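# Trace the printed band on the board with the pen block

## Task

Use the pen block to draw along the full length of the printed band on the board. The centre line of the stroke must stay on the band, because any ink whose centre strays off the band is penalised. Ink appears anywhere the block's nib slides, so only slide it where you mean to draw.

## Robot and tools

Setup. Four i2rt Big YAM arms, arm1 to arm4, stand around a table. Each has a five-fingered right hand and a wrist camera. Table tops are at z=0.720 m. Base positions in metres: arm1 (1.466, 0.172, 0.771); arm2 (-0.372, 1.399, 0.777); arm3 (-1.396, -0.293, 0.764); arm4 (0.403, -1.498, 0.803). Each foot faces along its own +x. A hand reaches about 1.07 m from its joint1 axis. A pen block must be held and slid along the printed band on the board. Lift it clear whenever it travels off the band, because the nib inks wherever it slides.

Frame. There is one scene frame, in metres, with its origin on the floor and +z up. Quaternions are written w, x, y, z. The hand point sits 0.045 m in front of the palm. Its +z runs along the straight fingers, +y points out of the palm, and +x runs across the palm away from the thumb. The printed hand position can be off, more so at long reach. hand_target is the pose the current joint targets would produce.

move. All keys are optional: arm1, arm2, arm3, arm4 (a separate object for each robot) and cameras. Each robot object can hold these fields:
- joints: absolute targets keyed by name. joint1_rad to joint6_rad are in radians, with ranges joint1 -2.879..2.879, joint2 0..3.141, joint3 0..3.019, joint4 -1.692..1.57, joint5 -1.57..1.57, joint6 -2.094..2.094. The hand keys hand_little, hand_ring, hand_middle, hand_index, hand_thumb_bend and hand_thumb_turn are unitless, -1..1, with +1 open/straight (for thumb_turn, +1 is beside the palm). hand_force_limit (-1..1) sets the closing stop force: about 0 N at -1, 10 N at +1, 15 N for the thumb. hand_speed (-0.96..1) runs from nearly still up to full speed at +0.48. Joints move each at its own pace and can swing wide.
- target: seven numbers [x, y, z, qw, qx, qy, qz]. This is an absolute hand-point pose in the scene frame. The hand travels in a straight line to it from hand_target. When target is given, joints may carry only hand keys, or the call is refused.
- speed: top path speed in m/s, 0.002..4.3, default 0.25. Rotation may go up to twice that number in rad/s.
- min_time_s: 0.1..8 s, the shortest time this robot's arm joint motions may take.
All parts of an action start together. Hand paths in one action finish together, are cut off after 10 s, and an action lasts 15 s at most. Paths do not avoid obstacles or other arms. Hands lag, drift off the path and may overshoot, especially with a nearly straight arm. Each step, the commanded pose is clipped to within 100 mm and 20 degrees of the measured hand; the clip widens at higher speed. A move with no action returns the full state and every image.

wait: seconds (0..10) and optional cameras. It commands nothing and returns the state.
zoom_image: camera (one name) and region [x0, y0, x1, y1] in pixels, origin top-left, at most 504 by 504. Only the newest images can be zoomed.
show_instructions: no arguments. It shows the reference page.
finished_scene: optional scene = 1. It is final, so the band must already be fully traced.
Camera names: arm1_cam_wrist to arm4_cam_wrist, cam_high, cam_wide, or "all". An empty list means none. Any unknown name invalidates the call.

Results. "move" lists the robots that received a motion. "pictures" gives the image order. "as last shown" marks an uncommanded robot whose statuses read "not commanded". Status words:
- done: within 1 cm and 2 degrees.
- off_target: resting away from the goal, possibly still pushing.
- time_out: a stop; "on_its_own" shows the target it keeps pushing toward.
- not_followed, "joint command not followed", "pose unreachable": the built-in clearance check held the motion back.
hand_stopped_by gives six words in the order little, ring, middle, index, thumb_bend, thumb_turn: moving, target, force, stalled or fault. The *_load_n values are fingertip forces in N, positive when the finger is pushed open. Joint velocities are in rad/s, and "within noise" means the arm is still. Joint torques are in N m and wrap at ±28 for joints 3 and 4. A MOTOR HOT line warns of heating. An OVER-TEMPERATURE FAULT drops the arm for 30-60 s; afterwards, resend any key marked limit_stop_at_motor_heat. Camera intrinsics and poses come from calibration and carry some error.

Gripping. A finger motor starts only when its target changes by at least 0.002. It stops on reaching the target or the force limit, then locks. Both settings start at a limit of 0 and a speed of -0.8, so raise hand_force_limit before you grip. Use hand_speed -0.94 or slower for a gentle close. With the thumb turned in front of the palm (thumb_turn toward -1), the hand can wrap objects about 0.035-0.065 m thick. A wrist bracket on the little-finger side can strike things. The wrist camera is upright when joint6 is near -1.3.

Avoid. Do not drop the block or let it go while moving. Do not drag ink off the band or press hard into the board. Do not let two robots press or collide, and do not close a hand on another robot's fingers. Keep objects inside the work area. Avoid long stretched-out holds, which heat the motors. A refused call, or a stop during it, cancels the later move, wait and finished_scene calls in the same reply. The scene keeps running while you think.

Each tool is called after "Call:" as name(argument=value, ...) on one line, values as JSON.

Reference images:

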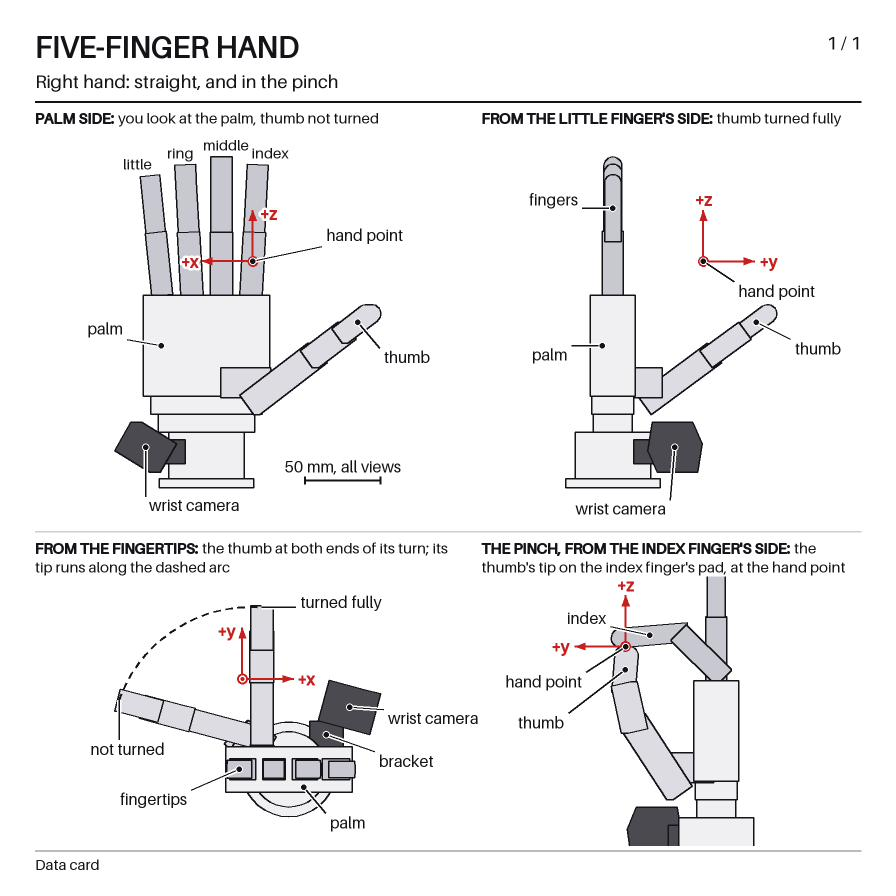

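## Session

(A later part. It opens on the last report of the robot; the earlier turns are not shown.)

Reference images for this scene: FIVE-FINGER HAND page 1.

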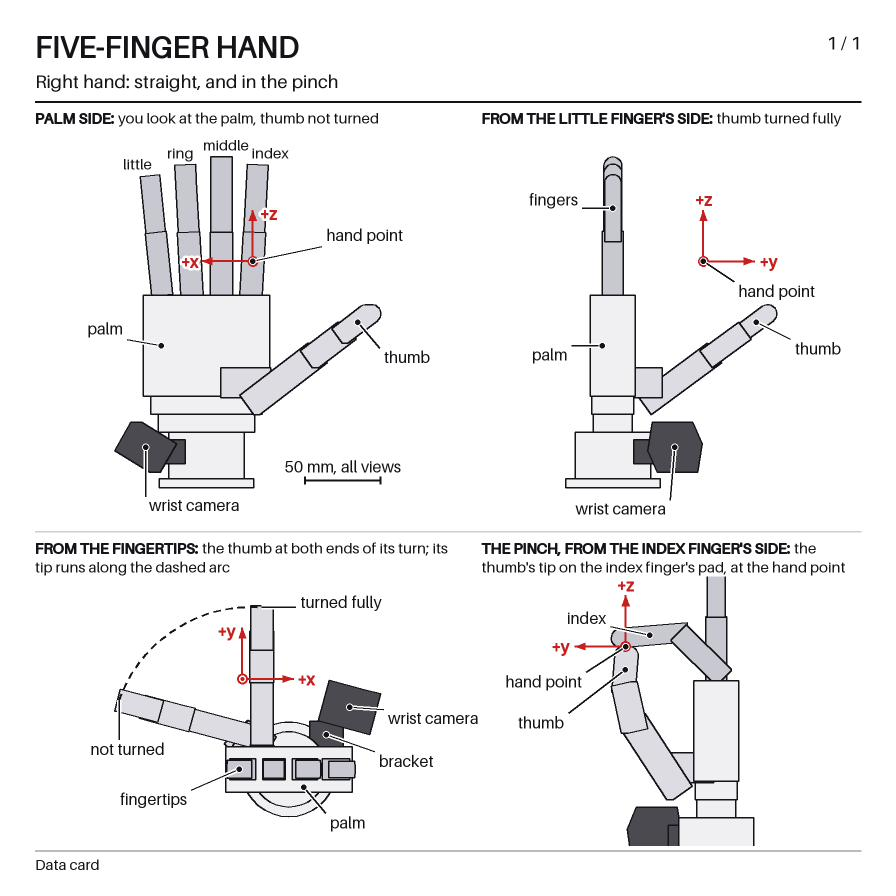

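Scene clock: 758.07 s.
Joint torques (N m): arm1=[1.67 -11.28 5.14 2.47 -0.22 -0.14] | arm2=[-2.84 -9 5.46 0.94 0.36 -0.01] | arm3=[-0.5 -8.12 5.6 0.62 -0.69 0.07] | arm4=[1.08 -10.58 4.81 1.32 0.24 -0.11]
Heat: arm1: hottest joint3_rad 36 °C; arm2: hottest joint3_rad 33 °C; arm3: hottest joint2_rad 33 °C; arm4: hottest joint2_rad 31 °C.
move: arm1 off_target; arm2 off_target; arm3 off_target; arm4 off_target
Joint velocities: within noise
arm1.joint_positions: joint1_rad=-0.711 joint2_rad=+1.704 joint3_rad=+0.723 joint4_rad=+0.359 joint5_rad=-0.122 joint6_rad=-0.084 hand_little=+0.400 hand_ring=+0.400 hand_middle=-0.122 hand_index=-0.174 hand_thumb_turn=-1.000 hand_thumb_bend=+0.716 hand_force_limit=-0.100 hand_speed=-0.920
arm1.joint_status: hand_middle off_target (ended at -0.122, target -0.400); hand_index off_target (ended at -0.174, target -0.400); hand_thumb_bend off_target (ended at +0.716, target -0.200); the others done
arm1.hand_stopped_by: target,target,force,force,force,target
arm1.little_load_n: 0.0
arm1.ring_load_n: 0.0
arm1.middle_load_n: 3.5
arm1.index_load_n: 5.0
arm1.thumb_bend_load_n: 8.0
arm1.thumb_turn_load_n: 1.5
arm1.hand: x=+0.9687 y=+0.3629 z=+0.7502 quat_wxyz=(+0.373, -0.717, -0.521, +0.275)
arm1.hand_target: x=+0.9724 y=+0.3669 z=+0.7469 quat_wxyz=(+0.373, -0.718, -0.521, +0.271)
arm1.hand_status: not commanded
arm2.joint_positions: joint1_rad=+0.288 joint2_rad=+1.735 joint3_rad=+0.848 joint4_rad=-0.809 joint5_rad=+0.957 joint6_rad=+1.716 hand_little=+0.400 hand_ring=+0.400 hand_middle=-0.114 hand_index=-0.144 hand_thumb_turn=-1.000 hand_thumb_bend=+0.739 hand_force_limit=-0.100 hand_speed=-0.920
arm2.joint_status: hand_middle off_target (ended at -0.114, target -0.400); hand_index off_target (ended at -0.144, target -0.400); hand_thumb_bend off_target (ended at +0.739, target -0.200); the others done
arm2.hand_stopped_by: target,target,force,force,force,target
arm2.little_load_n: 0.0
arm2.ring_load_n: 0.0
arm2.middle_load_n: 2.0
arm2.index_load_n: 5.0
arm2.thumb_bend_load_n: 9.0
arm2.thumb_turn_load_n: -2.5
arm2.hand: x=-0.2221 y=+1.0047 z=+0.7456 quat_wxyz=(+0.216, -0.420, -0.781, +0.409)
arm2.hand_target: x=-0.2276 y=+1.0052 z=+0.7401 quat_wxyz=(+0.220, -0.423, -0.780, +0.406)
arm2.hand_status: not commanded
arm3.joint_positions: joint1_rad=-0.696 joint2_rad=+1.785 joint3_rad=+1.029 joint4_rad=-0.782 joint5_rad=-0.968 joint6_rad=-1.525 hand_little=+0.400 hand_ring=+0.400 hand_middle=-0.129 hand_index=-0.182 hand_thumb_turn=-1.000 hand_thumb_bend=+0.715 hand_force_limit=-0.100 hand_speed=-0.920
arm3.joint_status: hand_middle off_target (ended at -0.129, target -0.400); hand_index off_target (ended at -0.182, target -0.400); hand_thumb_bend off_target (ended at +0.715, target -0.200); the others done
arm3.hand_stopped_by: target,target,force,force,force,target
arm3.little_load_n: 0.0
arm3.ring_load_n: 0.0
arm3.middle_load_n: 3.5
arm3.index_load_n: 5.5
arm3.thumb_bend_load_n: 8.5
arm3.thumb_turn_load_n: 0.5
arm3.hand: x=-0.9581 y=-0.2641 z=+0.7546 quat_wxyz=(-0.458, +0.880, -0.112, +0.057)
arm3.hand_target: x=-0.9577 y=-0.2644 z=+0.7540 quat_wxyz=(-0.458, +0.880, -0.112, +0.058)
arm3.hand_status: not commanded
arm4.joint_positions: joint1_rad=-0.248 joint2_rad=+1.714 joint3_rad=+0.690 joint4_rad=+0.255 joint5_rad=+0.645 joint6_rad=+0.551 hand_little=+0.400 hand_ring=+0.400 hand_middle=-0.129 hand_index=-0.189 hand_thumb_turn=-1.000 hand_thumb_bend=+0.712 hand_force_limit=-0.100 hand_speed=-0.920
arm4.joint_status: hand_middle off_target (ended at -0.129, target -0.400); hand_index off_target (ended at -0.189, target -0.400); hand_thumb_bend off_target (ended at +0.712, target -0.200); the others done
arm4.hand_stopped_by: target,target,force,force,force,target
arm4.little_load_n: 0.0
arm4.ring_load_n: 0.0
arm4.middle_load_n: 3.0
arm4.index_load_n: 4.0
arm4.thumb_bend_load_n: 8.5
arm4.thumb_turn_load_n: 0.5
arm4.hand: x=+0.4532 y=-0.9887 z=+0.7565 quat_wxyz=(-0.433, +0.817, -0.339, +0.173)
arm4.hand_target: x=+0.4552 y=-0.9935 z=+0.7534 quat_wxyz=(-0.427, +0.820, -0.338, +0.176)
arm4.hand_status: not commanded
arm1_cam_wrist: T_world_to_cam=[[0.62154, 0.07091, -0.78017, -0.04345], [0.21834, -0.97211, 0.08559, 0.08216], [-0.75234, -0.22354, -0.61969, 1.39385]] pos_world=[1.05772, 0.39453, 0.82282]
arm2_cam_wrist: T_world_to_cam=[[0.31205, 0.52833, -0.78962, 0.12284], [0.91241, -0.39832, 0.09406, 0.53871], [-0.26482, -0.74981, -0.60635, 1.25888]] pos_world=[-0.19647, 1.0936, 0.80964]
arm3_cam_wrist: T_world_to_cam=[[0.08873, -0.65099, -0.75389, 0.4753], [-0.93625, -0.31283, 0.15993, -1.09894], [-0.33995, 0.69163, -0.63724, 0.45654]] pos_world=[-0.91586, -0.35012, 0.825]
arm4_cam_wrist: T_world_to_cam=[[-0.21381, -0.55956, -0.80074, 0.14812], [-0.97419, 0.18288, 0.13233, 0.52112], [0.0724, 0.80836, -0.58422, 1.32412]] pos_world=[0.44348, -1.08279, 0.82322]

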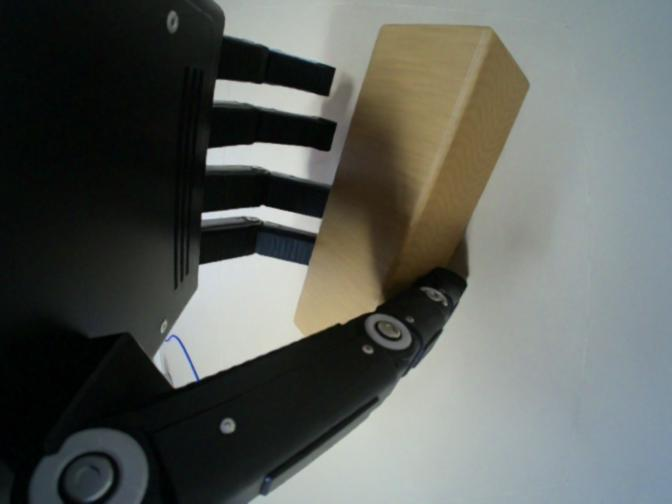

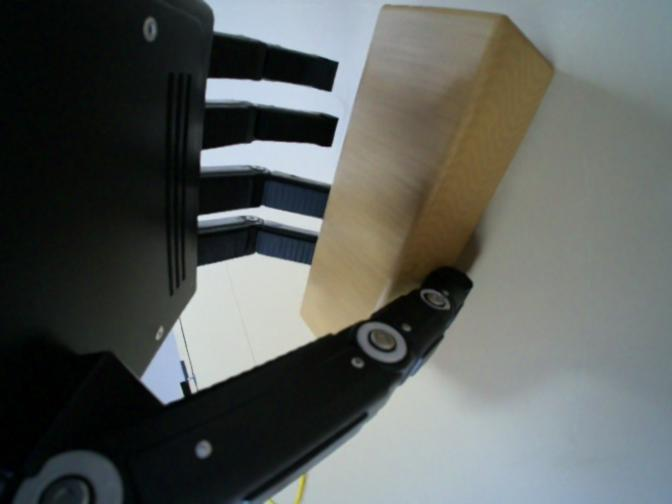

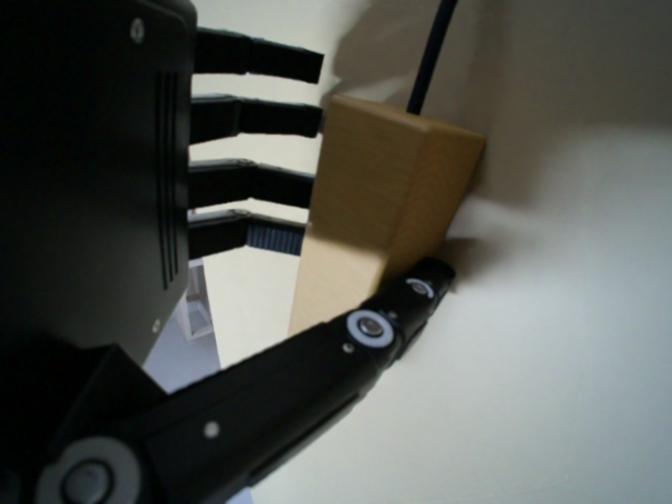

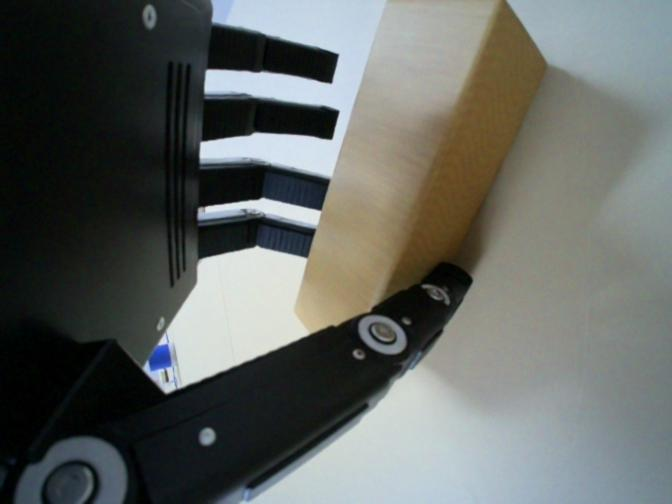

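Call:
move(arm1={"joints": {"hand_force_limit": -0.75, "hand_ring": -0.3, "hand_little": -0.3}}, arm2={"joints": {"hand_force_limit": -0.75, "hand_ring": -0.3, "hand_little": -0.3}}, arm3={"joints": {"hand_force_limit": -0.75, "hand_ring": -0.3}}, arm4={"joints": {"hand_force_limit": -0.75, "hand_ring": -0.3, "hand_little": -0.3}})

Call:
move(arm1={"target": [0.9723, 0.3669, 0.777, 0.37357, -0.7176, -0.52138, 0.27141], "speed": 0.1}, arm2={"target": [-0.2276, 1.0052, 0.770, -0.22033, 0.42324, 0.77952, -0.4058], "speed": 0.1}, arm3={"target": [-0.9577, -0.2645, 0.780, 0.45806, -0.87992, 0.11194, -0.05827], "speed": 0.1}, arm4={"target": [0.4551, -0.9935, 0.780, 0.42692, -0.82008, 0.33801, -0.17596], "speed": 0.1}, cameras=["all"])

Scene clock: 770.67 s.
Joint torques (N m): arm1=[1.67 -11.28 5.14 2.47 -0.22 -0.15] | arm2=[-3.02 -9.17 5.46 0.94 0.36 -0.01] | arm3=[-0.26 -8.35 5.57 0.59 -0.65 0.08] | arm4=[1.08 -10.64 4.82 1.33 0.23 -0.1]
Heat: arm1: hottest joint3_rad 36 °C; arm2: hottest joint3_rad 32 °C; arm3: hottest joint2_rad 33 °C; arm4: hottest joint2_rad 31 °C.
move: arm1 off_target; arm2 off_target; arm3 off_target; arm4 off_target
Joint velocities: within noise
arm1.joint_positions: joint1_rad=-0.711 joint2_rad=+1.704 joint3_rad=+0.723 joint4_rad=+0.359 joint5_rad=-0.122 joint6_rad=-0.084 hand_little=-0.227 hand_ring=-0.153 hand_middle=-0.122 hand_index=-0.174 hand_thumb_turn=-1.000 hand_thumb_bend=+0.716 hand_force_limit=-0.750 hand_speed=-0.920
arm1.joint_status: hand_little off_target (ended at -0.227, target -0.300); hand_ring off_target (ended at -0.153, target -0.300); the others done
arm1.hand_stopped_by: force,force,force,force,force,target
arm1.little_load_n: 1.5
arm1.ring_load_n: 0.5
arm1.middle_load_n: 2.5
arm1.index_load_n: 4.5
arm1.thumb_bend_load_n: 8.5
arm1.thumb_turn_load_n: 2.5
arm1.hand: x=+0.9687 y=+0.3629 z=+0.7502 quat_wxyz=(+0.373, -0.717, -0.521, +0.275)
arm1.hand_target: x=+0.9724 y=+0.3669 z=+0.7469 quat_wxyz=(+0.373, -0.718, -0.521, +0.271)
arm1.hand_status: not commanded
arm2.joint_positions: joint1_rad=+0.288 joint2_rad=+1.735 joint3_rad=+0.848 joint4_rad=-0.809 joint5_rad=+0.957 joint6_rad=+1.716 hand_little=-0.279 hand_ring=-0.175 hand_middle=-0.114 hand_index=-0.144 hand_thumb_turn=-1.000 hand_thumb_bend=+0.739 hand_force_limit=-0.750 hand_speed=-0.920
arm2.joint_status: hand_little off_target (ended at -0.279, target -0.300); hand_ring off_target (ended at -0.175, target -0.300); the others done
arm2.hand_stopped_by: force,force,force,force,force,target
arm2.little_load_n: 1.0
arm2.ring_load_n: 0.5
arm2.middle_load_n: 1.5
arm2.index_load_n: 5.0
arm2.thumb_bend_load_n: 10.0
arm2.thumb_turn_load_n: -1.5
arm2.hand: x=-0.2221 y=+1.0047 z=+0.7456 quat_wxyz=(+0.216, -0.420, -0.781, +0.409)
arm2.hand_target: x=-0.2276 y=+1.0052 z=+0.7401 quat_wxyz=(+0.220, -0.423, -0.780, +0.406)
arm2.hand_status: not commanded
arm3.joint_positions: joint1_rad=-0.696 joint2_rad=+1.785 joint3_rad=+1.029 joint4_rad=-0.782 joint5_rad=-0.969 joint6_rad=-1.525 hand_little=+0.400 hand_ring=-0.168 hand_middle=-0.129 hand_index=-0.182 hand_thumb_turn=-1.000 hand_thumb_bend=+0.715 hand_force_limit=-0.750 hand_speed=-0.920
arm3.joint_status: hand_ring off_target (ended at -0.168, target -0.300); the others done
arm3.hand_stopped_by: target,force,force,force,force,target
arm3.little_load_n: 0.0
arm3.ring_load_n: 1.5
arm3.middle_load_n: 3.0
arm3.index_load_n: 5.0
arm3.thumb_bend_load_n: 8.5
arm3.thumb_turn_load_n: 0.5
arm3.hand: x=-0.9581 y=-0.2640 z=+0.7547 quat_wxyz=(-0.459, +0.880, -0.112, +0.057)
arm3.hand_target: x=-0.9577 y=-0.2644 z=+0.7540 quat_wxyz=(-0.458, +0.880, -0.112, +0.058)
arm3.hand_status: not commanded
arm4.joint_positions: joint1_rad=-0.248 joint2_rad=+1.713 joint3_rad=+0.690 joint4_rad=+0.255 joint5_rad=+0.645 joint6_rad=+0.551 hand_little=-0.250 hand_ring=-0.167 hand_middle=-0.129 hand_index=-0.189 hand_thumb_turn=-1.000 hand_thumb_bend=+0.713 hand_force_limit=-0.750 hand_speed=-0.920
arm4.joint_status: hand_little off_target (ended at -0.250, target -0.300); hand_ring off_target (ended at -0.167, target -0.300); the others done
arm4.hand_stopped_by: force,force,force,force,force,target
arm4.little_load_n: 1.5
arm4.ring_load_n: 0.5
arm4.middle_load_n: 1.5
arm4.index_load_n: 3.5
arm4.thumb_bend_load_n: 9.5
arm4.thumb_turn_load_n: 1.0
arm4.hand: x=+0.4532 y=-0.9886 z=+0.7567 quat_wxyz=(-0.434, +0.817, -0.339, +0.172)
arm4.hand_target: x=+0.4552 y=-0.9935 z=+0.7534 quat_wxyz=(-0.427, +0.820, -0.338, +0.176)
arm4.hand_status: not commanded
pictures: none

Scene clock: 771.77 s.
Joint torques (N m): arm1=[1.67 -12.69 6.56 1.98 -0.2 -0.14] | arm2=[-2.73 -9.99 7.13 0.25 0.38 0] | arm3=[-0.56 -9.88 7.27 -0.03 -0.74 0.08] | arm4=[1.2 -10.7 6.13 1.43 0.29 -0.11]
Heat: arm1: hottest joint3_rad 36 °C; arm2: hottest joint3_rad 32 °C; arm3: hottest joint2_rad 33 °C; arm4: hottest joint2_rad 31 °C.
move: arm1 off_target; arm2 done; arm3 off_target; arm4 done
Joint velocities: within noise
arm1.joint_positions: joint1_rad=-0.711 joint2_rad=+1.646 joint3_rad=+0.723 joint4_rad=+0.274 joint5_rad=-0.122 joint6_rad=-0.084 hand_little=-0.227 hand_ring=-0.153 hand_middle=-0.122 hand_index=-0.174 hand_thumb_turn=-1.000 hand_thumb_bend=+0.716 hand_force_limit=-0.750 hand_speed=-0.920
arm1.joint_status: not commanded
arm1.hand_stopped_by: force,force,force,force,force,target
arm1.little_load_n: 1.0
arm1.ring_load_n: 0.5
arm1.middle_load_n: 2.5
arm1.index_load_n: 4.0
arm1.thumb_bend_load_n: 9.0
arm1.thumb_turn_load_n: 2.0
arm1.hand: x=+0.9770 y=+0.3589 z=+0.7643 quat_wxyz=(+0.362, -0.722, -0.524, +0.269)
arm1.hand_target: x=+0.9725 y=+0.3669 z=+0.7769 quat_wxyz=(+0.374, -0.718, -0.521, +0.271)
arm1.hand_status: off_target (0.016 m and 1.5 deg from the pose sent, 0.027 m and 0.4 deg at the start)
arm2.joint_positions: joint1_rad=+0.288 joint2_rad=+1.683 joint3_rad=+0.848 joint4_rad=-0.877 joint5_rad=+0.957 joint6_rad=+1.716 hand_little=-0.279 hand_ring=-0.175 hand_middle=-0.114 hand_index=-0.144 hand_thumb_turn=-1.000 hand_thumb_bend=+0.739 hand_force_limit=-0.750 hand_speed=-0.920
arm2.joint_status: not commanded
arm2.hand_stopped_by: force,force,force,force,force,target
arm2.little_load_n: 1.0
arm2.ring_load_n: 0.5
arm2.middle_load_n: 1.5
arm2.index_load_n: 5.0
arm2.thumb_bend_load_n: 10.5
arm2.thumb_turn_load_n: -1.5
arm2.hand: x=-0.2269 y=+1.0108 z=+0.7645 quat_wxyz=(+0.222, -0.417, -0.782, +0.406)
arm2.hand_target: x=-0.2276 y=+1.0053 z=+0.7700 quat_wxyz=(+0.220, -0.423, -0.780, +0.406)
arm2.hand_status: done (0.008 m and 0.8 deg from the pose sent, 0.025 m and 0.7 deg at the start)
arm3.joint_positions: joint1_rad=-0.696 joint2_rad=+1.756 joint3_rad=+1.029 joint4_rad=-0.832 joint5_rad=-0.967 joint6_rad=-1.525 hand_little=+0.400 hand_ring=-0.168 hand_middle=-0.129 hand_index=-0.182 hand_thumb_turn=-1.000 hand_thumb_bend=+0.715 hand_force_limit=-0.750 hand_speed=-0.920
arm3.joint_status: not commanded
arm3.hand_stopped_by: target,force,force,force,force,target
arm3.little_load_n: -0.5
arm3.ring_load_n: 1.5
arm3.middle_load_n: 2.5
arm3.index_load_n: 4.5
arm3.thumb_bend_load_n: 9.0
arm3.thumb_turn_load_n: 1.0
arm3.hand: x=-0.9656 y=-0.2625 z=+0.7676 quat_wxyz=(-0.459, +0.880, -0.116, +0.048)
arm3.hand_target: x=-0.9578 y=-0.2644 z=+0.7800 quat_wxyz=(-0.458, +0.880, -0.112, +0.058)
arm3.hand_status: off_target (0.015 m and 1.3 deg from the pose sent, 0.025 m and 0.2 deg at the start)
arm4.joint_positions: joint1_rad=-0.248 joint2_rad=+1.644 joint3_rad=+0.690 joint4_rad=+0.164 joint5_rad=+0.645 joint6_rad=+0.551 hand_little=-0.250 hand_ring=-0.167 hand_middle=-0.129 hand_index=-0.189 hand_thumb_turn=-1.000 hand_thumb_bend=+0.713 hand_force_limit=-0.750 hand_speed=-0.920
arm4.joint_status: not commanded
arm4.hand_stopped_by: force,force,force,force,force,target
arm4.little_load_n: 1.0
arm4.ring_load_n: 0.5
arm4.middle_load_n: 1.5
arm4.index_load_n: 3.5
arm4.thumb_bend_load_n: 9.0
arm4.thumb_turn_load_n: 1.0
arm4.hand: x=+0.4535 y=-0.9962 z=+0.7755 quat_wxyz=(-0.425, +0.821, -0.337, +0.176)
arm4.hand_target: x=+0.4552 y=-0.9935 z=+0.7800 quat_wxyz=(-0.427, +0.820, -0.338, +0.176)
arm4.hand_status: done (0.006 m and 0.3 deg from the pose sent, 0.024 m and 1.0 deg at the start)
pictures: arm1_cam_wrist, arm2_cam_wrist, arm3_cam_wrist, arm4_cam_wrist, cam_high, cam_wide
arm1_cam_wrist: T_world_to_cam=[[0.64081, 0.06144, -0.76524, -0.0642], [0.21605, -0.97094, 0.10297, 0.06379], [-0.73667, -0.23131, -0.63546, 1.40746]] pos_world=[1.06419, 0.39145, 0.83868]
arm2_cam_wrist: T_world_to_cam=[[0.30444, 0.53795, -0.78608, 0.1218], [0.91323, -0.39944, 0.08032, 0.55567], [-0.27078, -0.74233, -0.61288, 1.26979]] pos_world=[-0.2007, 1.09903, 0.82935]
arm3_cam_wrist: T_world_to_cam=[[0.07369, -0.6488, -0.75738, 0.47544], [-0.93298, -0.31313, 0.17747, -1.11789], [-0.3523, 0.69355, -0.6284, 0.44301]] pos_world=[-0.92193, -0.34882, 0.83686]
arm4_cam_wrist: T_world_to_cam=[[-0.21325, -0.57602, -0.78913, 0.13349], [-0.97433, 0.18507, 0.12821, 0.52568], [0.07219, 0.79621, -0.60069, 1.34195]] pos_world=[0.44378, -1.08887, 0.84405]

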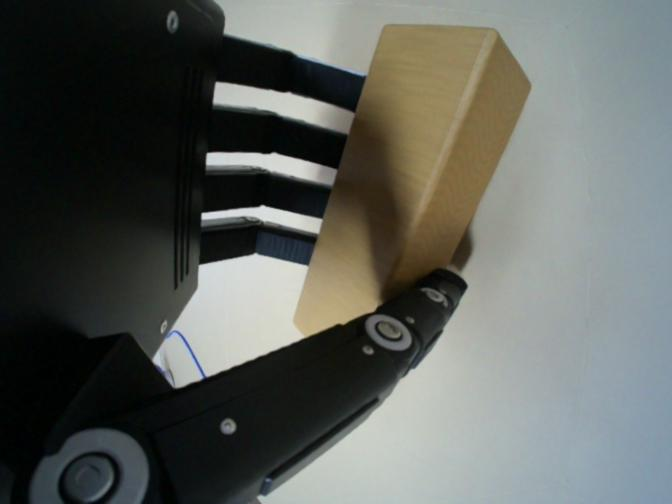

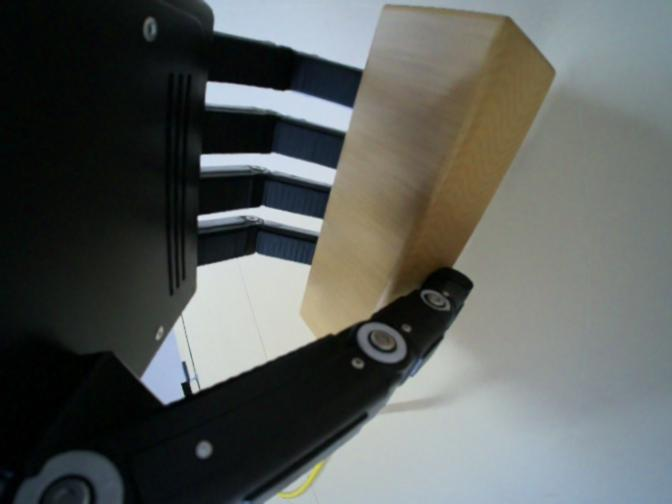

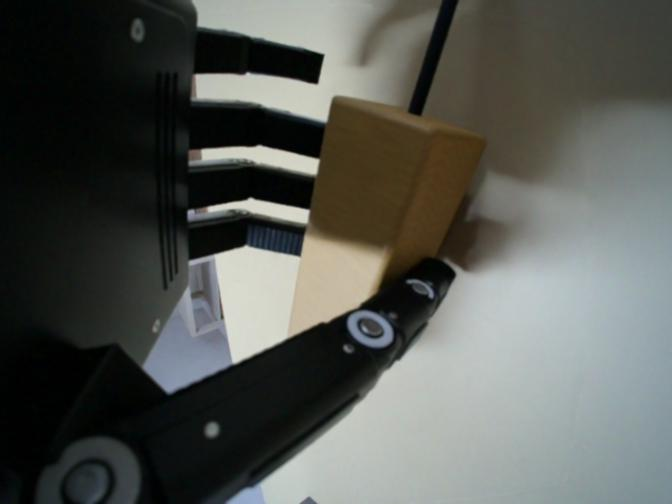

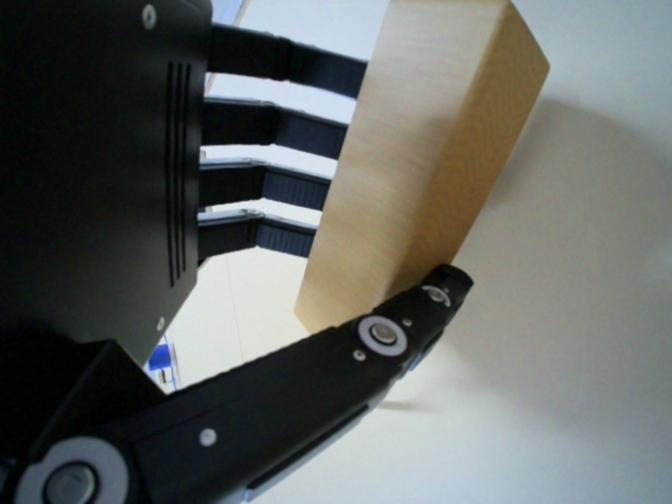

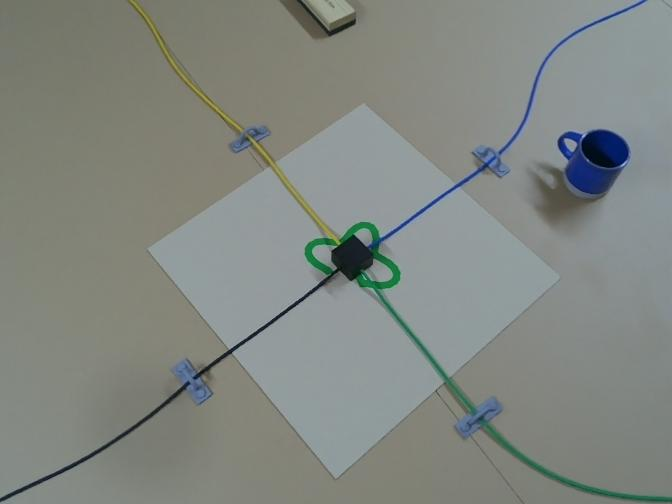

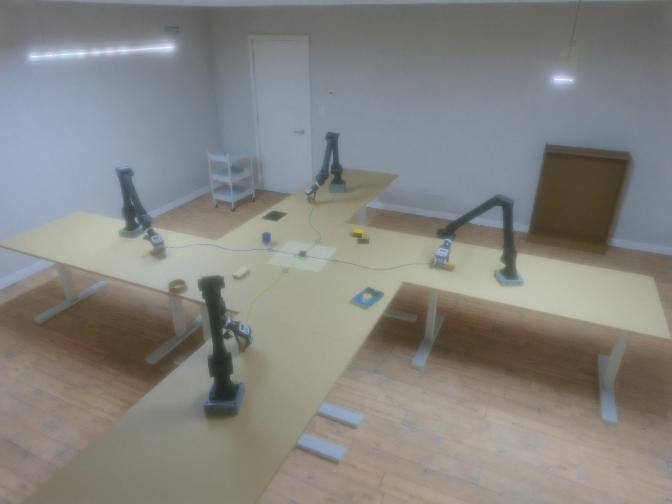

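Call:
zoom_image(camera="cam_high", region=[300, 230, 350, 280])

Call:
zoom_image(camera="cam_high", region=[335, 212, 385, 262])

Call:
zoom_image(camera="cam_high", region=[355, 245, 405, 295])

Scaled by 10.080 from the camera's image (finer frame: 960x720).

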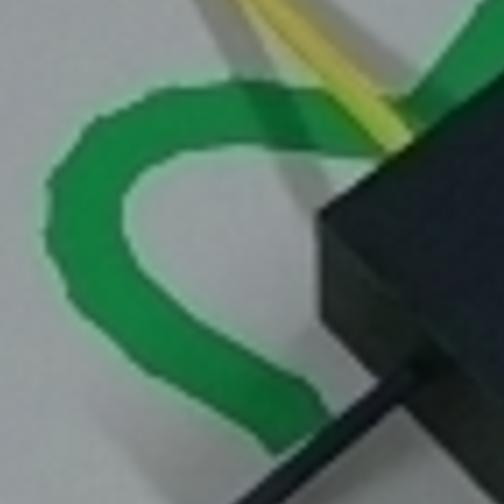

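Scaled by 10.080 from the camera's image (finer frame: 960x720).

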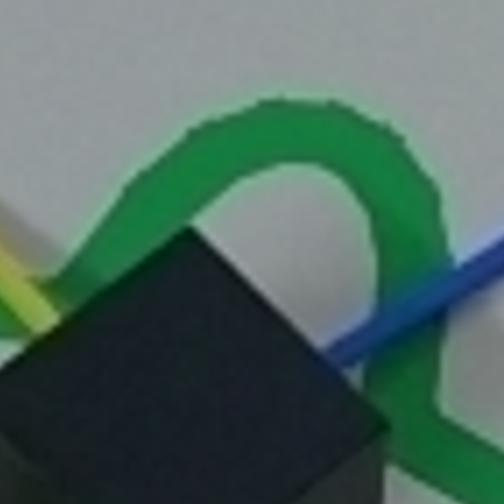

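Scaled by 10.080 from the camera's image (finer frame: 960x720).

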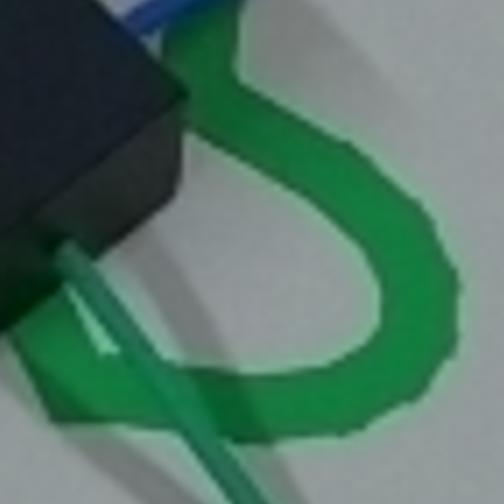

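Call:
zoom_image(camera="cam_wide", region=[140, 180, 480, 360])

Scaled by 1.482 from the camera's image (finer frame: 960x720).

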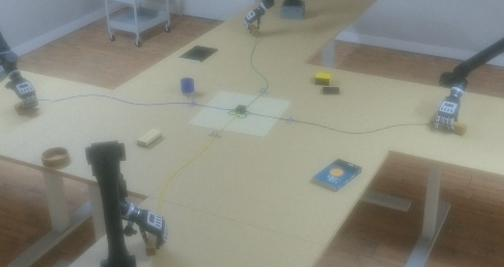

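Call:
move(arm1={"target": [0.995, 0.374, 0.780, 0.44313, -0.85123, -0.24408, 0.12706], "speed": 0.1}, arm2={"target": [-0.2345, 1.0285, 0.775, -0.22033, 0.42324, 0.77952, -0.4058], "speed": 0.1}, arm3={"target": [-0.9777, -0.2705, 0.785, 0.45806, -0.87992, 0.11194, -0.05827], "speed": 0.1}, arm4={"target": [0.4660, -1.0135, 0.780, 0.42692, -0.82008, 0.33801, -0.17596], "speed": 0.1}, cameras=["cam_high", "cam_wide"])

Scene clock: 930.17 s.
Joint torques (N m): arm1=[3.02 -12.28 7.3 1.63 0.41 0.05] | arm2=[-0.85 -9.93 5.75 0.16 0.34 0.07] | arm3=[-1.03 -9 5.6 -0.1 -0.74 -0.08] | arm4=[-0.09 -10.7 5.35 2.52 0.27 -0.18]
Heat: arm1: hottest joint3_rad 38 °C; arm2: hottest joint3_rad 33 °C; arm3: hottest joint2_rad 33 °C; arm4: hottest joint2_rad 31 °C.
move: arm1 off_target; arm2 done; arm3 done; arm4 off_target
Joint velocities: within noise
arm1.joint_positions: joint1_rad=-0.549 joint2_rad=+1.606 joint3_rad=+0.694 joint4_rad=+0.111 joint5_rad=+0.573 joint6_rad=+0.460 hand_little=-0.227 hand_ring=-0.153 hand_middle=-0.122 hand_index=-0.174 hand_thumb_turn=-1.000 hand_thumb_bend=+0.716 hand_force_limit=-0.750 hand_speed=-0.920
arm1.joint_status: not commanded
arm1.hand_stopped_by: force,force,force,force,force,target
arm1.little_load_n: 1.0
arm1.ring_load_n: 0.5
arm1.middle_load_n: 2.5
arm1.index_load_n: 4.0
arm1.thumb_bend_load_n: 8.5
arm1.thumb_turn_load_n: 2.0
arm1.hand: x=+1.0110 y=+0.3736 z=+0.7601 quat_wxyz=(+0.434, -0.858, -0.253, +0.109)
arm1.hand_target: x=+0.9954 y=+0.3739 z=+0.7802 quat_wxyz=(+0.444, -0.853, -0.244, +0.128)
arm1.hand_status: off_target (0.026 m and 2.7 deg from the pose sent, 0.028 m and 40.3 deg at the start)
arm2.joint_positions: joint1_rad=+0.289 joint2_rad=+1.637 joint3_rad=+0.813 joint4_rad=-0.909 joint5_rad=+0.954 joint6_rad=+1.748 hand_little=-0.279 hand_ring=-0.175 hand_middle=-0.114 hand_index=-0.144 hand_thumb_turn=-1.000 hand_thumb_bend=+0.739 hand_force_limit=-0.750 hand_speed=-0.920
arm2.joint_status: not commanded
arm2.hand_stopped_by: force,force,force,force,force,target
arm2.little_load_n: 1.0
arm2.ring_load_n: 0.0
arm2.middle_load_n: 1.5
arm2.index_load_n: 5.0
arm2.thumb_bend_load_n: 10.5
arm2.thumb_turn_load_n: -1.5
arm2.hand: x=-0.2373 y=+1.0243 z=+0.7719 quat_wxyz=(+0.224, -0.425, -0.778, +0.405)
arm2.hand_target: x=-0.2345 y=+1.0284 z=+0.7749 quat_wxyz=(+0.220, -0.423, -0.780, +0.406)
arm2.hand_status: done (0.006 m and 0.5 deg from the pose sent, 0.022 m and 0.8 deg at the start)
arm3.joint_positions: joint1_rad=-0.713 joint2_rad=+1.719 joint3_rad=+1.007 joint4_rad=-0.866 joint5_rad=-0.967 joint6_rad=-1.555 hand_little=+0.400 hand_ring=-0.168 hand_middle=-0.129 hand_index=-0.182 hand_thumb_turn=-1.000 hand_thumb_bend=+0.715 hand_force_limit=-0.750 hand_speed=-0.920
arm3.joint_status: not commanded
arm3.hand_stopped_by: target,force,force,force,force,target
arm3.little_load_n: 0.0
arm3.ring_load_n: 1.0
arm3.middle_load_n: 2.5
arm3.index_load_n: 4.5
arm3.thumb_bend_load_n: 9.0
arm3.thumb_turn_load_n: 1.0
arm3.hand: x=-0.9771 y=-0.2675 z=+0.7766 quat_wxyz=(-0.458, +0.880, -0.115, +0.051)
arm3.hand_target: x=-0.9777 y=-0.2704 z=+0.7848 quat_wxyz=(-0.458, +0.880, -0.112, +0.058)
arm3.hand_status: done (0.009 m and 1.0 deg from the pose sent, 0.023 m and 1.3 deg at the start)
arm4.joint_positions: joint1_rad=-0.261 joint2_rad=+1.611 joint3_rad=+0.640 joint4_rad=+0.171 joint5_rad=+0.626 joint6_rad=+0.536 hand_little=-0.250 hand_ring=-0.167 hand_middle=-0.129 hand_index=-0.189 hand_thumb_turn=-1.000 hand_thumb_bend=+0.713 hand_force_limit=-0.750 hand_speed=-0.920
arm4.joint_status: not commanded
arm4.hand_stopped_by: force,force,force,force,force,target
arm4.little_load_n: 1.0
arm4.ring_load_n: 0.5
arm4.middle_load_n: 1.5
arm4.index_load_n: 3.5
arm4.thumb_bend_load_n: 9.5
arm4.thumb_turn_load_n: 1.0
arm4.hand: x=+0.4578 y=-1.0167 z=+0.7721 quat_wxyz=(-0.417, +0.827, -0.333, +0.176)
arm4.hand_target: x=+0.4660 y=-1.0136 z=+0.7800 quat_wxyz=(-0.427, +0.820, -0.338, +0.176)
arm4.hand_status: off_target (0.012 m and 1.5 deg from the pose sent, 0.022 m and 0.3 deg at the start)

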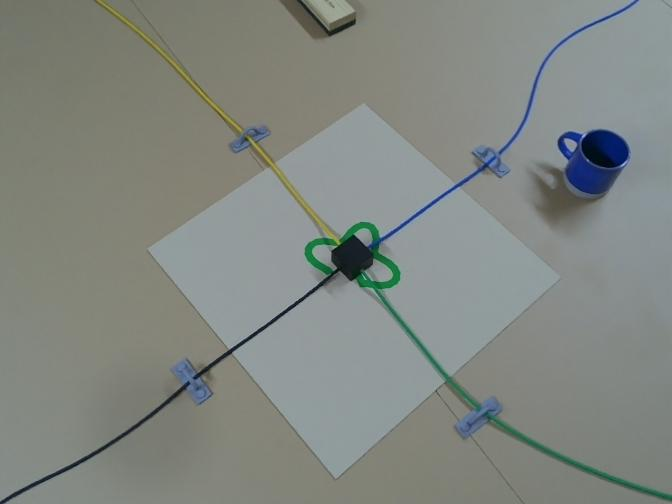

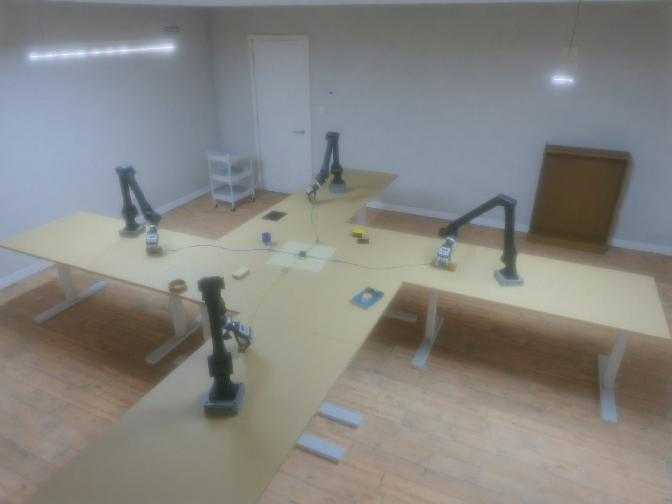

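Call:
move(arm1={"target": [1.0216, 0.388, 0.790, 0.44313, -0.85123, -0.24408, 0.12706], "speed": 0.1}, arm2={"target": [-0.2386, 1.0429, 0.780, -0.22033, 0.42324, 0.77952, -0.4058], "speed": 0.1}, arm3={"target": [-0.9968, -0.2764, 0.785, 0.45806, -0.87992, 0.11194, -0.05827], "speed": 0.1}, arm4={"target": [0.4737, -1.0264, 0.785, 0.42692, -0.82008, 0.33801, -0.17596], "speed": 0.1}, cameras=["cam_high", "cam_wide"])

Scene clock: 952.63 s.
Joint torques (N m): arm1=[1.96 -11.11 5.78 1.95 0.2 -0.15] | arm2=[-0.91 -8.94 5.76 0.06 0.32 0.06] | arm3=[-1.08 -8.53 5.64 -0.09 -0.71 -0.07] | arm4=[-0.32 -9.82 5.08 2.33 0.32 -0.22]
Heat: arm1: hottest joint3_rad 39 °C; arm2: hottest joint3_rad 33 °C; arm3: hottest joint2_rad 33 °C; arm4: hottest joint2_rad 31 °C.
move: arm1 done; arm2 done; arm3 done; arm4 off_target
Joint velocities: within noise
arm1.joint_positions: joint1_rad=-0.590 joint2_rad=+1.530 joint3_rad=+0.668 joint4_rad=+0.111 joint5_rad=+0.537 joint6_rad=+0.433 hand_little=-0.227 hand_ring=-0.153 hand_middle=-0.122 hand_index=-0.174 hand_thumb_turn=-1.000 hand_thumb_bend=+0.716 hand_force_limit=-0.750 hand_speed=-0.920
arm1.joint_status: not commanded
arm1.hand_stopped_by: force,force,force,force,force,target
arm1.little_load_n: 1.0
arm1.ring_load_n: 0.5
arm1.middle_load_n: 2.5
arm1.index_load_n: 4.0
arm1.thumb_bend_load_n: 8.5
arm1.thumb_turn_load_n: 2.5
arm1.hand: x=+1.0208 y=+0.3856 z=+0.7830 quat_wxyz=(+0.439, -0.855, -0.245, +0.124)
arm1.hand_target: x=+1.0215 y=+0.3880 z=+0.7899 quat_wxyz=(+0.444, -0.853, -0.245, +0.127)
arm1.hand_status: done (0.007 m and 0.7 deg from the pose sent, 0.035 m and 2.7 deg at the start)
arm2.joint_positions: joint1_rad=+0.306 joint2_rad=+1.598 joint3_rad=+0.784 joint4_rad=-0.937 joint5_rad=+0.951 joint6_rad=+1.779 hand_little=-0.279 hand_ring=-0.175 hand_middle=-0.114 hand_index=-0.144 hand_thumb_turn=-1.000 hand_thumb_bend=+0.739 hand_force_limit=-0.750 hand_speed=-0.920
arm2.joint_status: not commanded
arm2.hand_stopped_by: force,force,force,force,force,target
arm2.little_load_n: 1.0
arm2.ring_load_n: 0.5
arm2.middle_load_n: 2.0
arm2.index_load_n: 5.0
arm2.thumb_bend_load_n: 10.0
arm2.thumb_turn_load_n: -1.0
arm2.hand: x=-0.2405 y=+1.0375 z=+0.7782 quat_wxyz=(+0.221, -0.427, -0.777, +0.406)
arm2.hand_target: x=-0.2388 y=+1.0429 z=+0.7798 quat_wxyz=(+0.220, -0.423, -0.780, +0.406)
arm2.hand_status: done (0.006 m and 0.5 deg from the pose sent, 0.020 m and 0.5 deg at the start)
arm3.joint_positions: joint1_rad=-0.741 joint2_rad=+1.686 joint3_rad=+0.964 joint4_rad=-0.891 joint5_rad=-0.967 joint6_rad=-1.599 hand_little=+0.400 hand_ring=-0.168 hand_middle=-0.129 hand_index=-0.182 hand_thumb_turn=-1.000 hand_thumb_bend=+0.715 hand_force_limit=-0.750 hand_speed=-0.920
arm3.joint_status: not commanded
arm3.hand_stopped_by: target,force,force,force,force,target
arm3.little_load_n: 0.0
arm3.ring_load_n: 1.5
arm3.middle_load_n: 2.5
arm3.index_load_n: 4.0
arm3.thumb_bend_load_n: 9.0
arm3.thumb_turn_load_n: 1.0
arm3.hand: x=-0.9964 y=-0.2741 z=+0.7775 quat_wxyz=(-0.458, +0.880, -0.116, +0.051)
arm3.hand_target: x=-0.9967 y=-0.2763 z=+0.7848 quat_wxyz=(-0.458, +0.880, -0.112, +0.058)
arm3.hand_status: done (0.008 m and 0.9 deg from the pose sent, 0.023 m and 0.9 deg at the start)
arm4.joint_positions: joint1_rad=-0.280 joint2_rad=+1.566 joint3_rad=+0.610 joint4_rad=+0.179 joint5_rad=+0.609 joint6_rad=+0.523 hand_little=-0.250 hand_ring=-0.167 hand_middle=-0.129 hand_index=-0.189 hand_thumb_turn=-1.000 hand_thumb_bend=+0.713 hand_force_limit=-0.750 hand_speed=-0.920
arm4.joint_status: not commanded
arm4.hand_stopped_by: force,force,force,force,force,target
arm4.little_load_n: 1.0
arm4.ring_load_n: 0.5
arm4.middle_load_n: 1.5
arm4.index_load_n: 4.0
arm4.thumb_bend_load_n: 9.5
arm4.thumb_turn_load_n: 1.5
arm4.hand: x=+0.4639 y=-1.0255 z=+0.7810 quat_wxyz=(-0.422, +0.825, -0.335, +0.171)
arm4.hand_target: x=+0.4736 y=-1.0266 z=+0.7848 quat_wxyz=(-0.427, +0.820, -0.338, +0.176)
arm4.hand_status: off_target (0.011 m and 1.0 deg from the pose sent, 0.023 m and 1.5 deg at the start)

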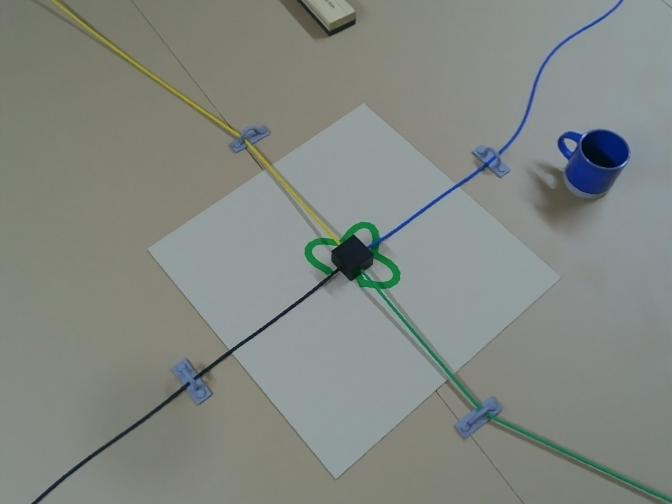

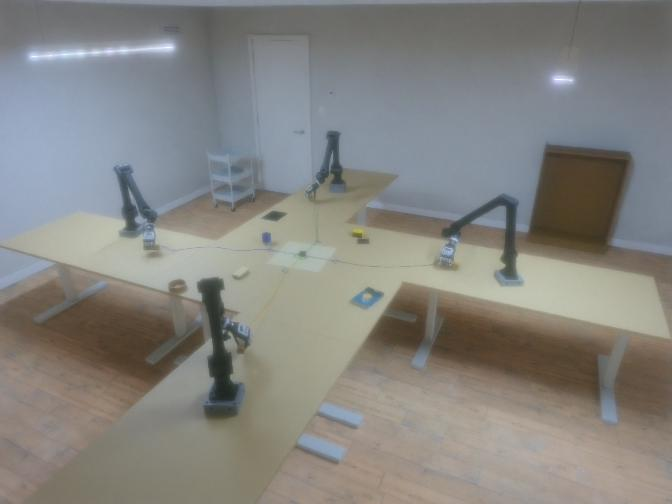

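Call:
zoom_image(camera="cam_high", region=[322, 226, 382, 286])

Call:
zoom_image(camera="cam_wide", region=[140, 170, 480, 370])

Scaled by 8.400 from the camera's image (finer frame: 960x720).

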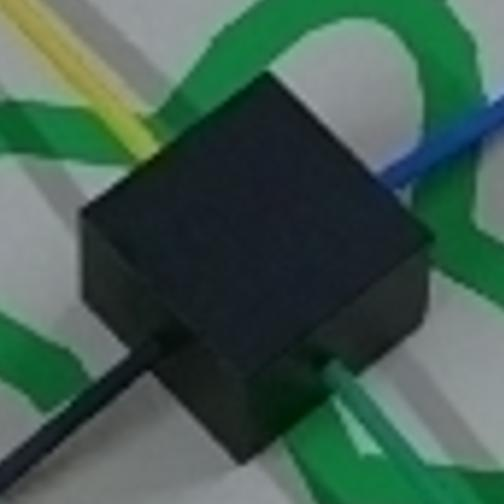

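Scaled by 1.482 from the camera's image (finer frame: 960x720).

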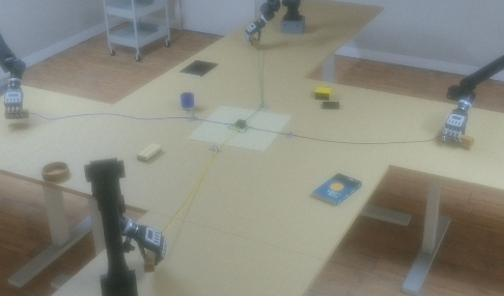

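Call:
move(arm1={"target": [1.0393, 0.3973, 0.790, 0.44313, -0.85123, -0.24408, 0.12706], "speed": 0.1}, arm2={"target": [-0.2413, 1.0525, 0.780, -0.22033, 0.42324, 0.77952, -0.4058], "speed": 0.1}, arm3={"target": [-1.0064, -0.2793, 0.785, 0.45806, -0.87992, 0.11194, -0.05827], "speed": 0.1}, arm4={"target": [0.4788, -1.0350, 0.785, 0.42692, -0.82008, 0.33801, -0.17596], "speed": 0.1}, cameras=["cam_high", "cam_wide"])

Call:
zoom_image(camera="cam_high", region=[322, 226, 382, 286])

Call:
zoom_image(camera="cam_wide", region=[140, 170, 480, 370])

Scene clock: 966.03 s.
Joint torques (N m): arm1=[1.85 -10.87 5.76 2.84 0.18 -0.16] | arm2=[-0.67 -8.88 5.18 -0.31 0.27 -0.04] | arm3=[-0.97 -8.41 5.55 -0.2 -0.71 -0.08] | arm4=[-0.79 -9.41 4.63 2.04 0.46 -0.33]
Heat: arm1: hottest joint3_rad 38 °C; arm2: hottest joint3_rad 33 °C; arm3: hottest joint2_rad 33 °C; arm4: hottest joint2_rad 31 °C.
move: arm1 off_target; arm2 off_target; arm3 done; arm4 off_target
Joint velocities: within noise
arm1.joint_positions: joint1_rad=-0.630 joint2_rad=+1.503 joint3_rad=+0.630 joint4_rad=+0.115 joint5_rad=+0.507 joint6_rad=+0.402 hand_little=-0.227 hand_ring=-0.153 hand_middle=-0.122 hand_index=-0.174 hand_thumb_turn=-1.000 hand_thumb_bend=+0.716 hand_force_limit=-0.750 hand_speed=-0.920
arm1.joint_status: not commanded
arm1.hand_stopped_by: force,force,force,force,force,target
arm1.little_load_n: 1.0
arm1.ring_load_n: 0.5
arm1.middle_load_n: 2.5
arm1.index_load_n: 4.0
arm1.thumb_bend_load_n: 8.5
arm1.thumb_turn_load_n: 2.5
arm1.hand: x=+1.0425 y=+0.3927 z=+0.7784 quat_wxyz=(+0.433, -0.858, -0.250, +0.117)
arm1.hand_target: x=+1.0393 y=+0.3973 z=+0.7899 quat_wxyz=(+0.444, -0.853, -0.244, +0.127)
arm1.hand_status: off_target (0.013 m and 1.9 deg from the pose sent, 0.023 m and 0.7 deg at the start)
arm2.joint_positions: joint1_rad=+0.316 joint2_rad=+1.579 joint3_rad=+0.771 joint4_rad=-0.938 joint5_rad=+0.950 joint6_rad=+1.810 hand_little=-0.279 hand_ring=-0.175 hand_middle=-0.114 hand_index=-0.144 hand_thumb_turn=-1.000 hand_thumb_bend=+0.739 hand_force_limit=-0.750 hand_speed=-0.920
arm2.joint_status: not commanded
arm2.hand_stopped_by: force,force,force,force,force,target
arm2.little_load_n: 0.5
arm2.ring_load_n: 0.0
arm2.middle_load_n: 2.0
arm2.index_load_n: 6.0
arm2.thumb_bend_load_n: 10.0
arm2.thumb_turn_load_n: -0.5
arm2.hand: x=-0.2393 y=+1.0405 z=+0.7817 quat_wxyz=(+0.211, -0.436, -0.772, +0.411)
arm2.hand_target: x=-0.2415 y=+1.0522 z=+0.7799 quat_wxyz=(+0.220, -0.423, -0.780, +0.406)
arm2.hand_status: off_target (0.012 m and 2.1 deg from the pose sent, 0.015 m and 0.6 deg at the start)
arm3.joint_positions: joint1_rad=-0.753 joint2_rad=+1.671 joint3_rad=+0.944 joint4_rad=-0.905 joint5_rad=-0.966 joint6_rad=-1.623 hand_little=+0.400 hand_ring=-0.168 hand_middle=-0.129 hand_index=-0.182 hand_thumb_turn=-1.000 hand_thumb_bend=+0.715 hand_force_limit=-0.750 hand_speed=-0.920
arm3.joint_status: not commanded
arm3.hand_stopped_by: target,force,force,force,force,target
arm3.little_load_n: 0.0
arm3.ring_load_n: 1.0
arm3.middle_load_n: 2.5
arm3.index_load_n: 4.5
arm3.thumb_bend_load_n: 9.0
arm3.thumb_turn_load_n: 1.0
arm3.hand: x=-1.0058 y=-0.2768 z=+0.7777 quat_wxyz=(-0.459, +0.880, -0.115, +0.051)
arm3.hand_target: x=-1.0065 y=-0.2792 z=+0.7848 quat_wxyz=(-0.458, +0.880, -0.112, +0.058)
arm3.hand_status: done (0.008 m and 0.9 deg from the pose sent, 0.014 m and 0.9 deg at the start)
arm4.joint_positions: joint1_rad=-0.288 joint2_rad=+1.547 joint3_rad=+0.592 joint4_rad=+0.200 joint5_rad=+0.594 joint6_rad=+0.523 hand_little=-0.250 hand_ring=-0.167 hand_middle=-0.129 hand_index=-0.189 hand_thumb_turn=-1.000 hand_thumb_bend=+0.713 hand_force_limit=-0.750 hand_speed=-0.920
arm4.joint_status: not commanded
arm4.hand_stopped_by: force,force,force,force,force,target
arm4.little_load_n: 0.5
arm4.ring_load_n: 0.5
arm4.middle_load_n: 2.0
arm4.index_load_n: 4.5
arm4.thumb_bend_load_n: 9.0
arm4.thumb_turn_load_n: 2.0
arm4.hand: x=+0.4647 y=-1.0271 z=+0.7856 quat_wxyz=(-0.430, +0.821, -0.338, +0.162)
arm4.hand_target: x=+0.4785 y=-1.0351 z=+0.7847 quat_wxyz=(-0.426, +0.820, -0.338, +0.176)
arm4.hand_status: off_target (0.016 m and 1.6 deg from the pose sent, 0.018 m and 1.0 deg at the start)

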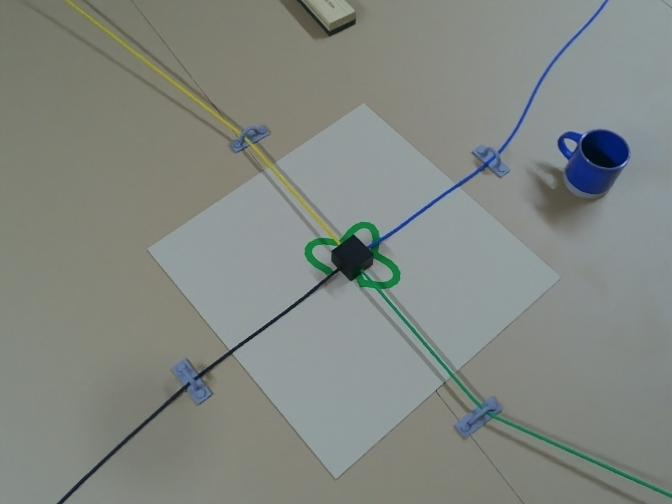

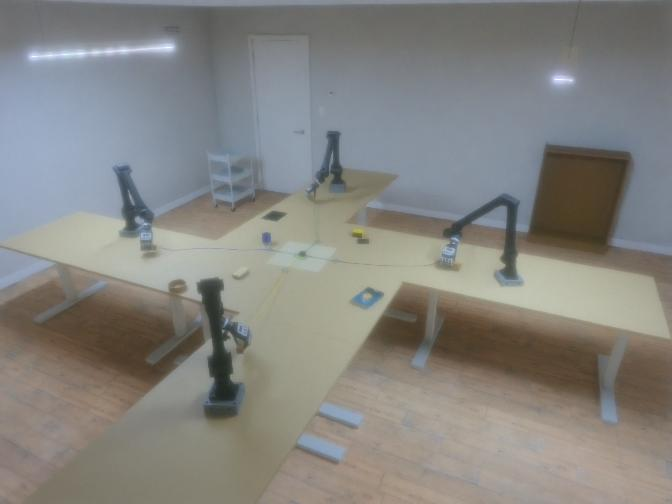

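Scaled by 8.400 from the camera's image (finer frame: 960x720).

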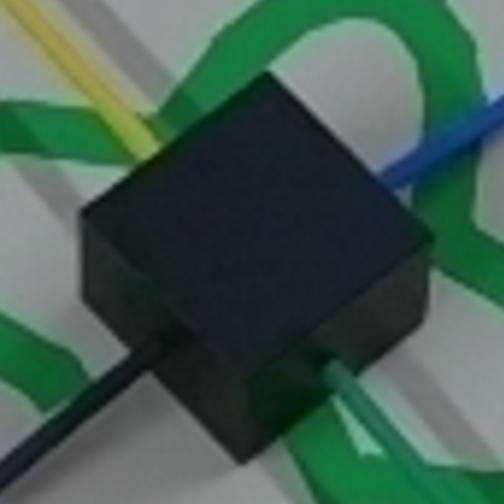

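Scaled by 1.482 from the camera's image (finer frame: 960x720).

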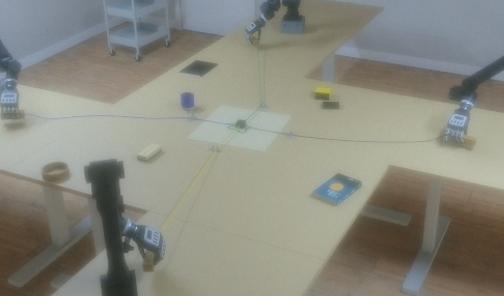

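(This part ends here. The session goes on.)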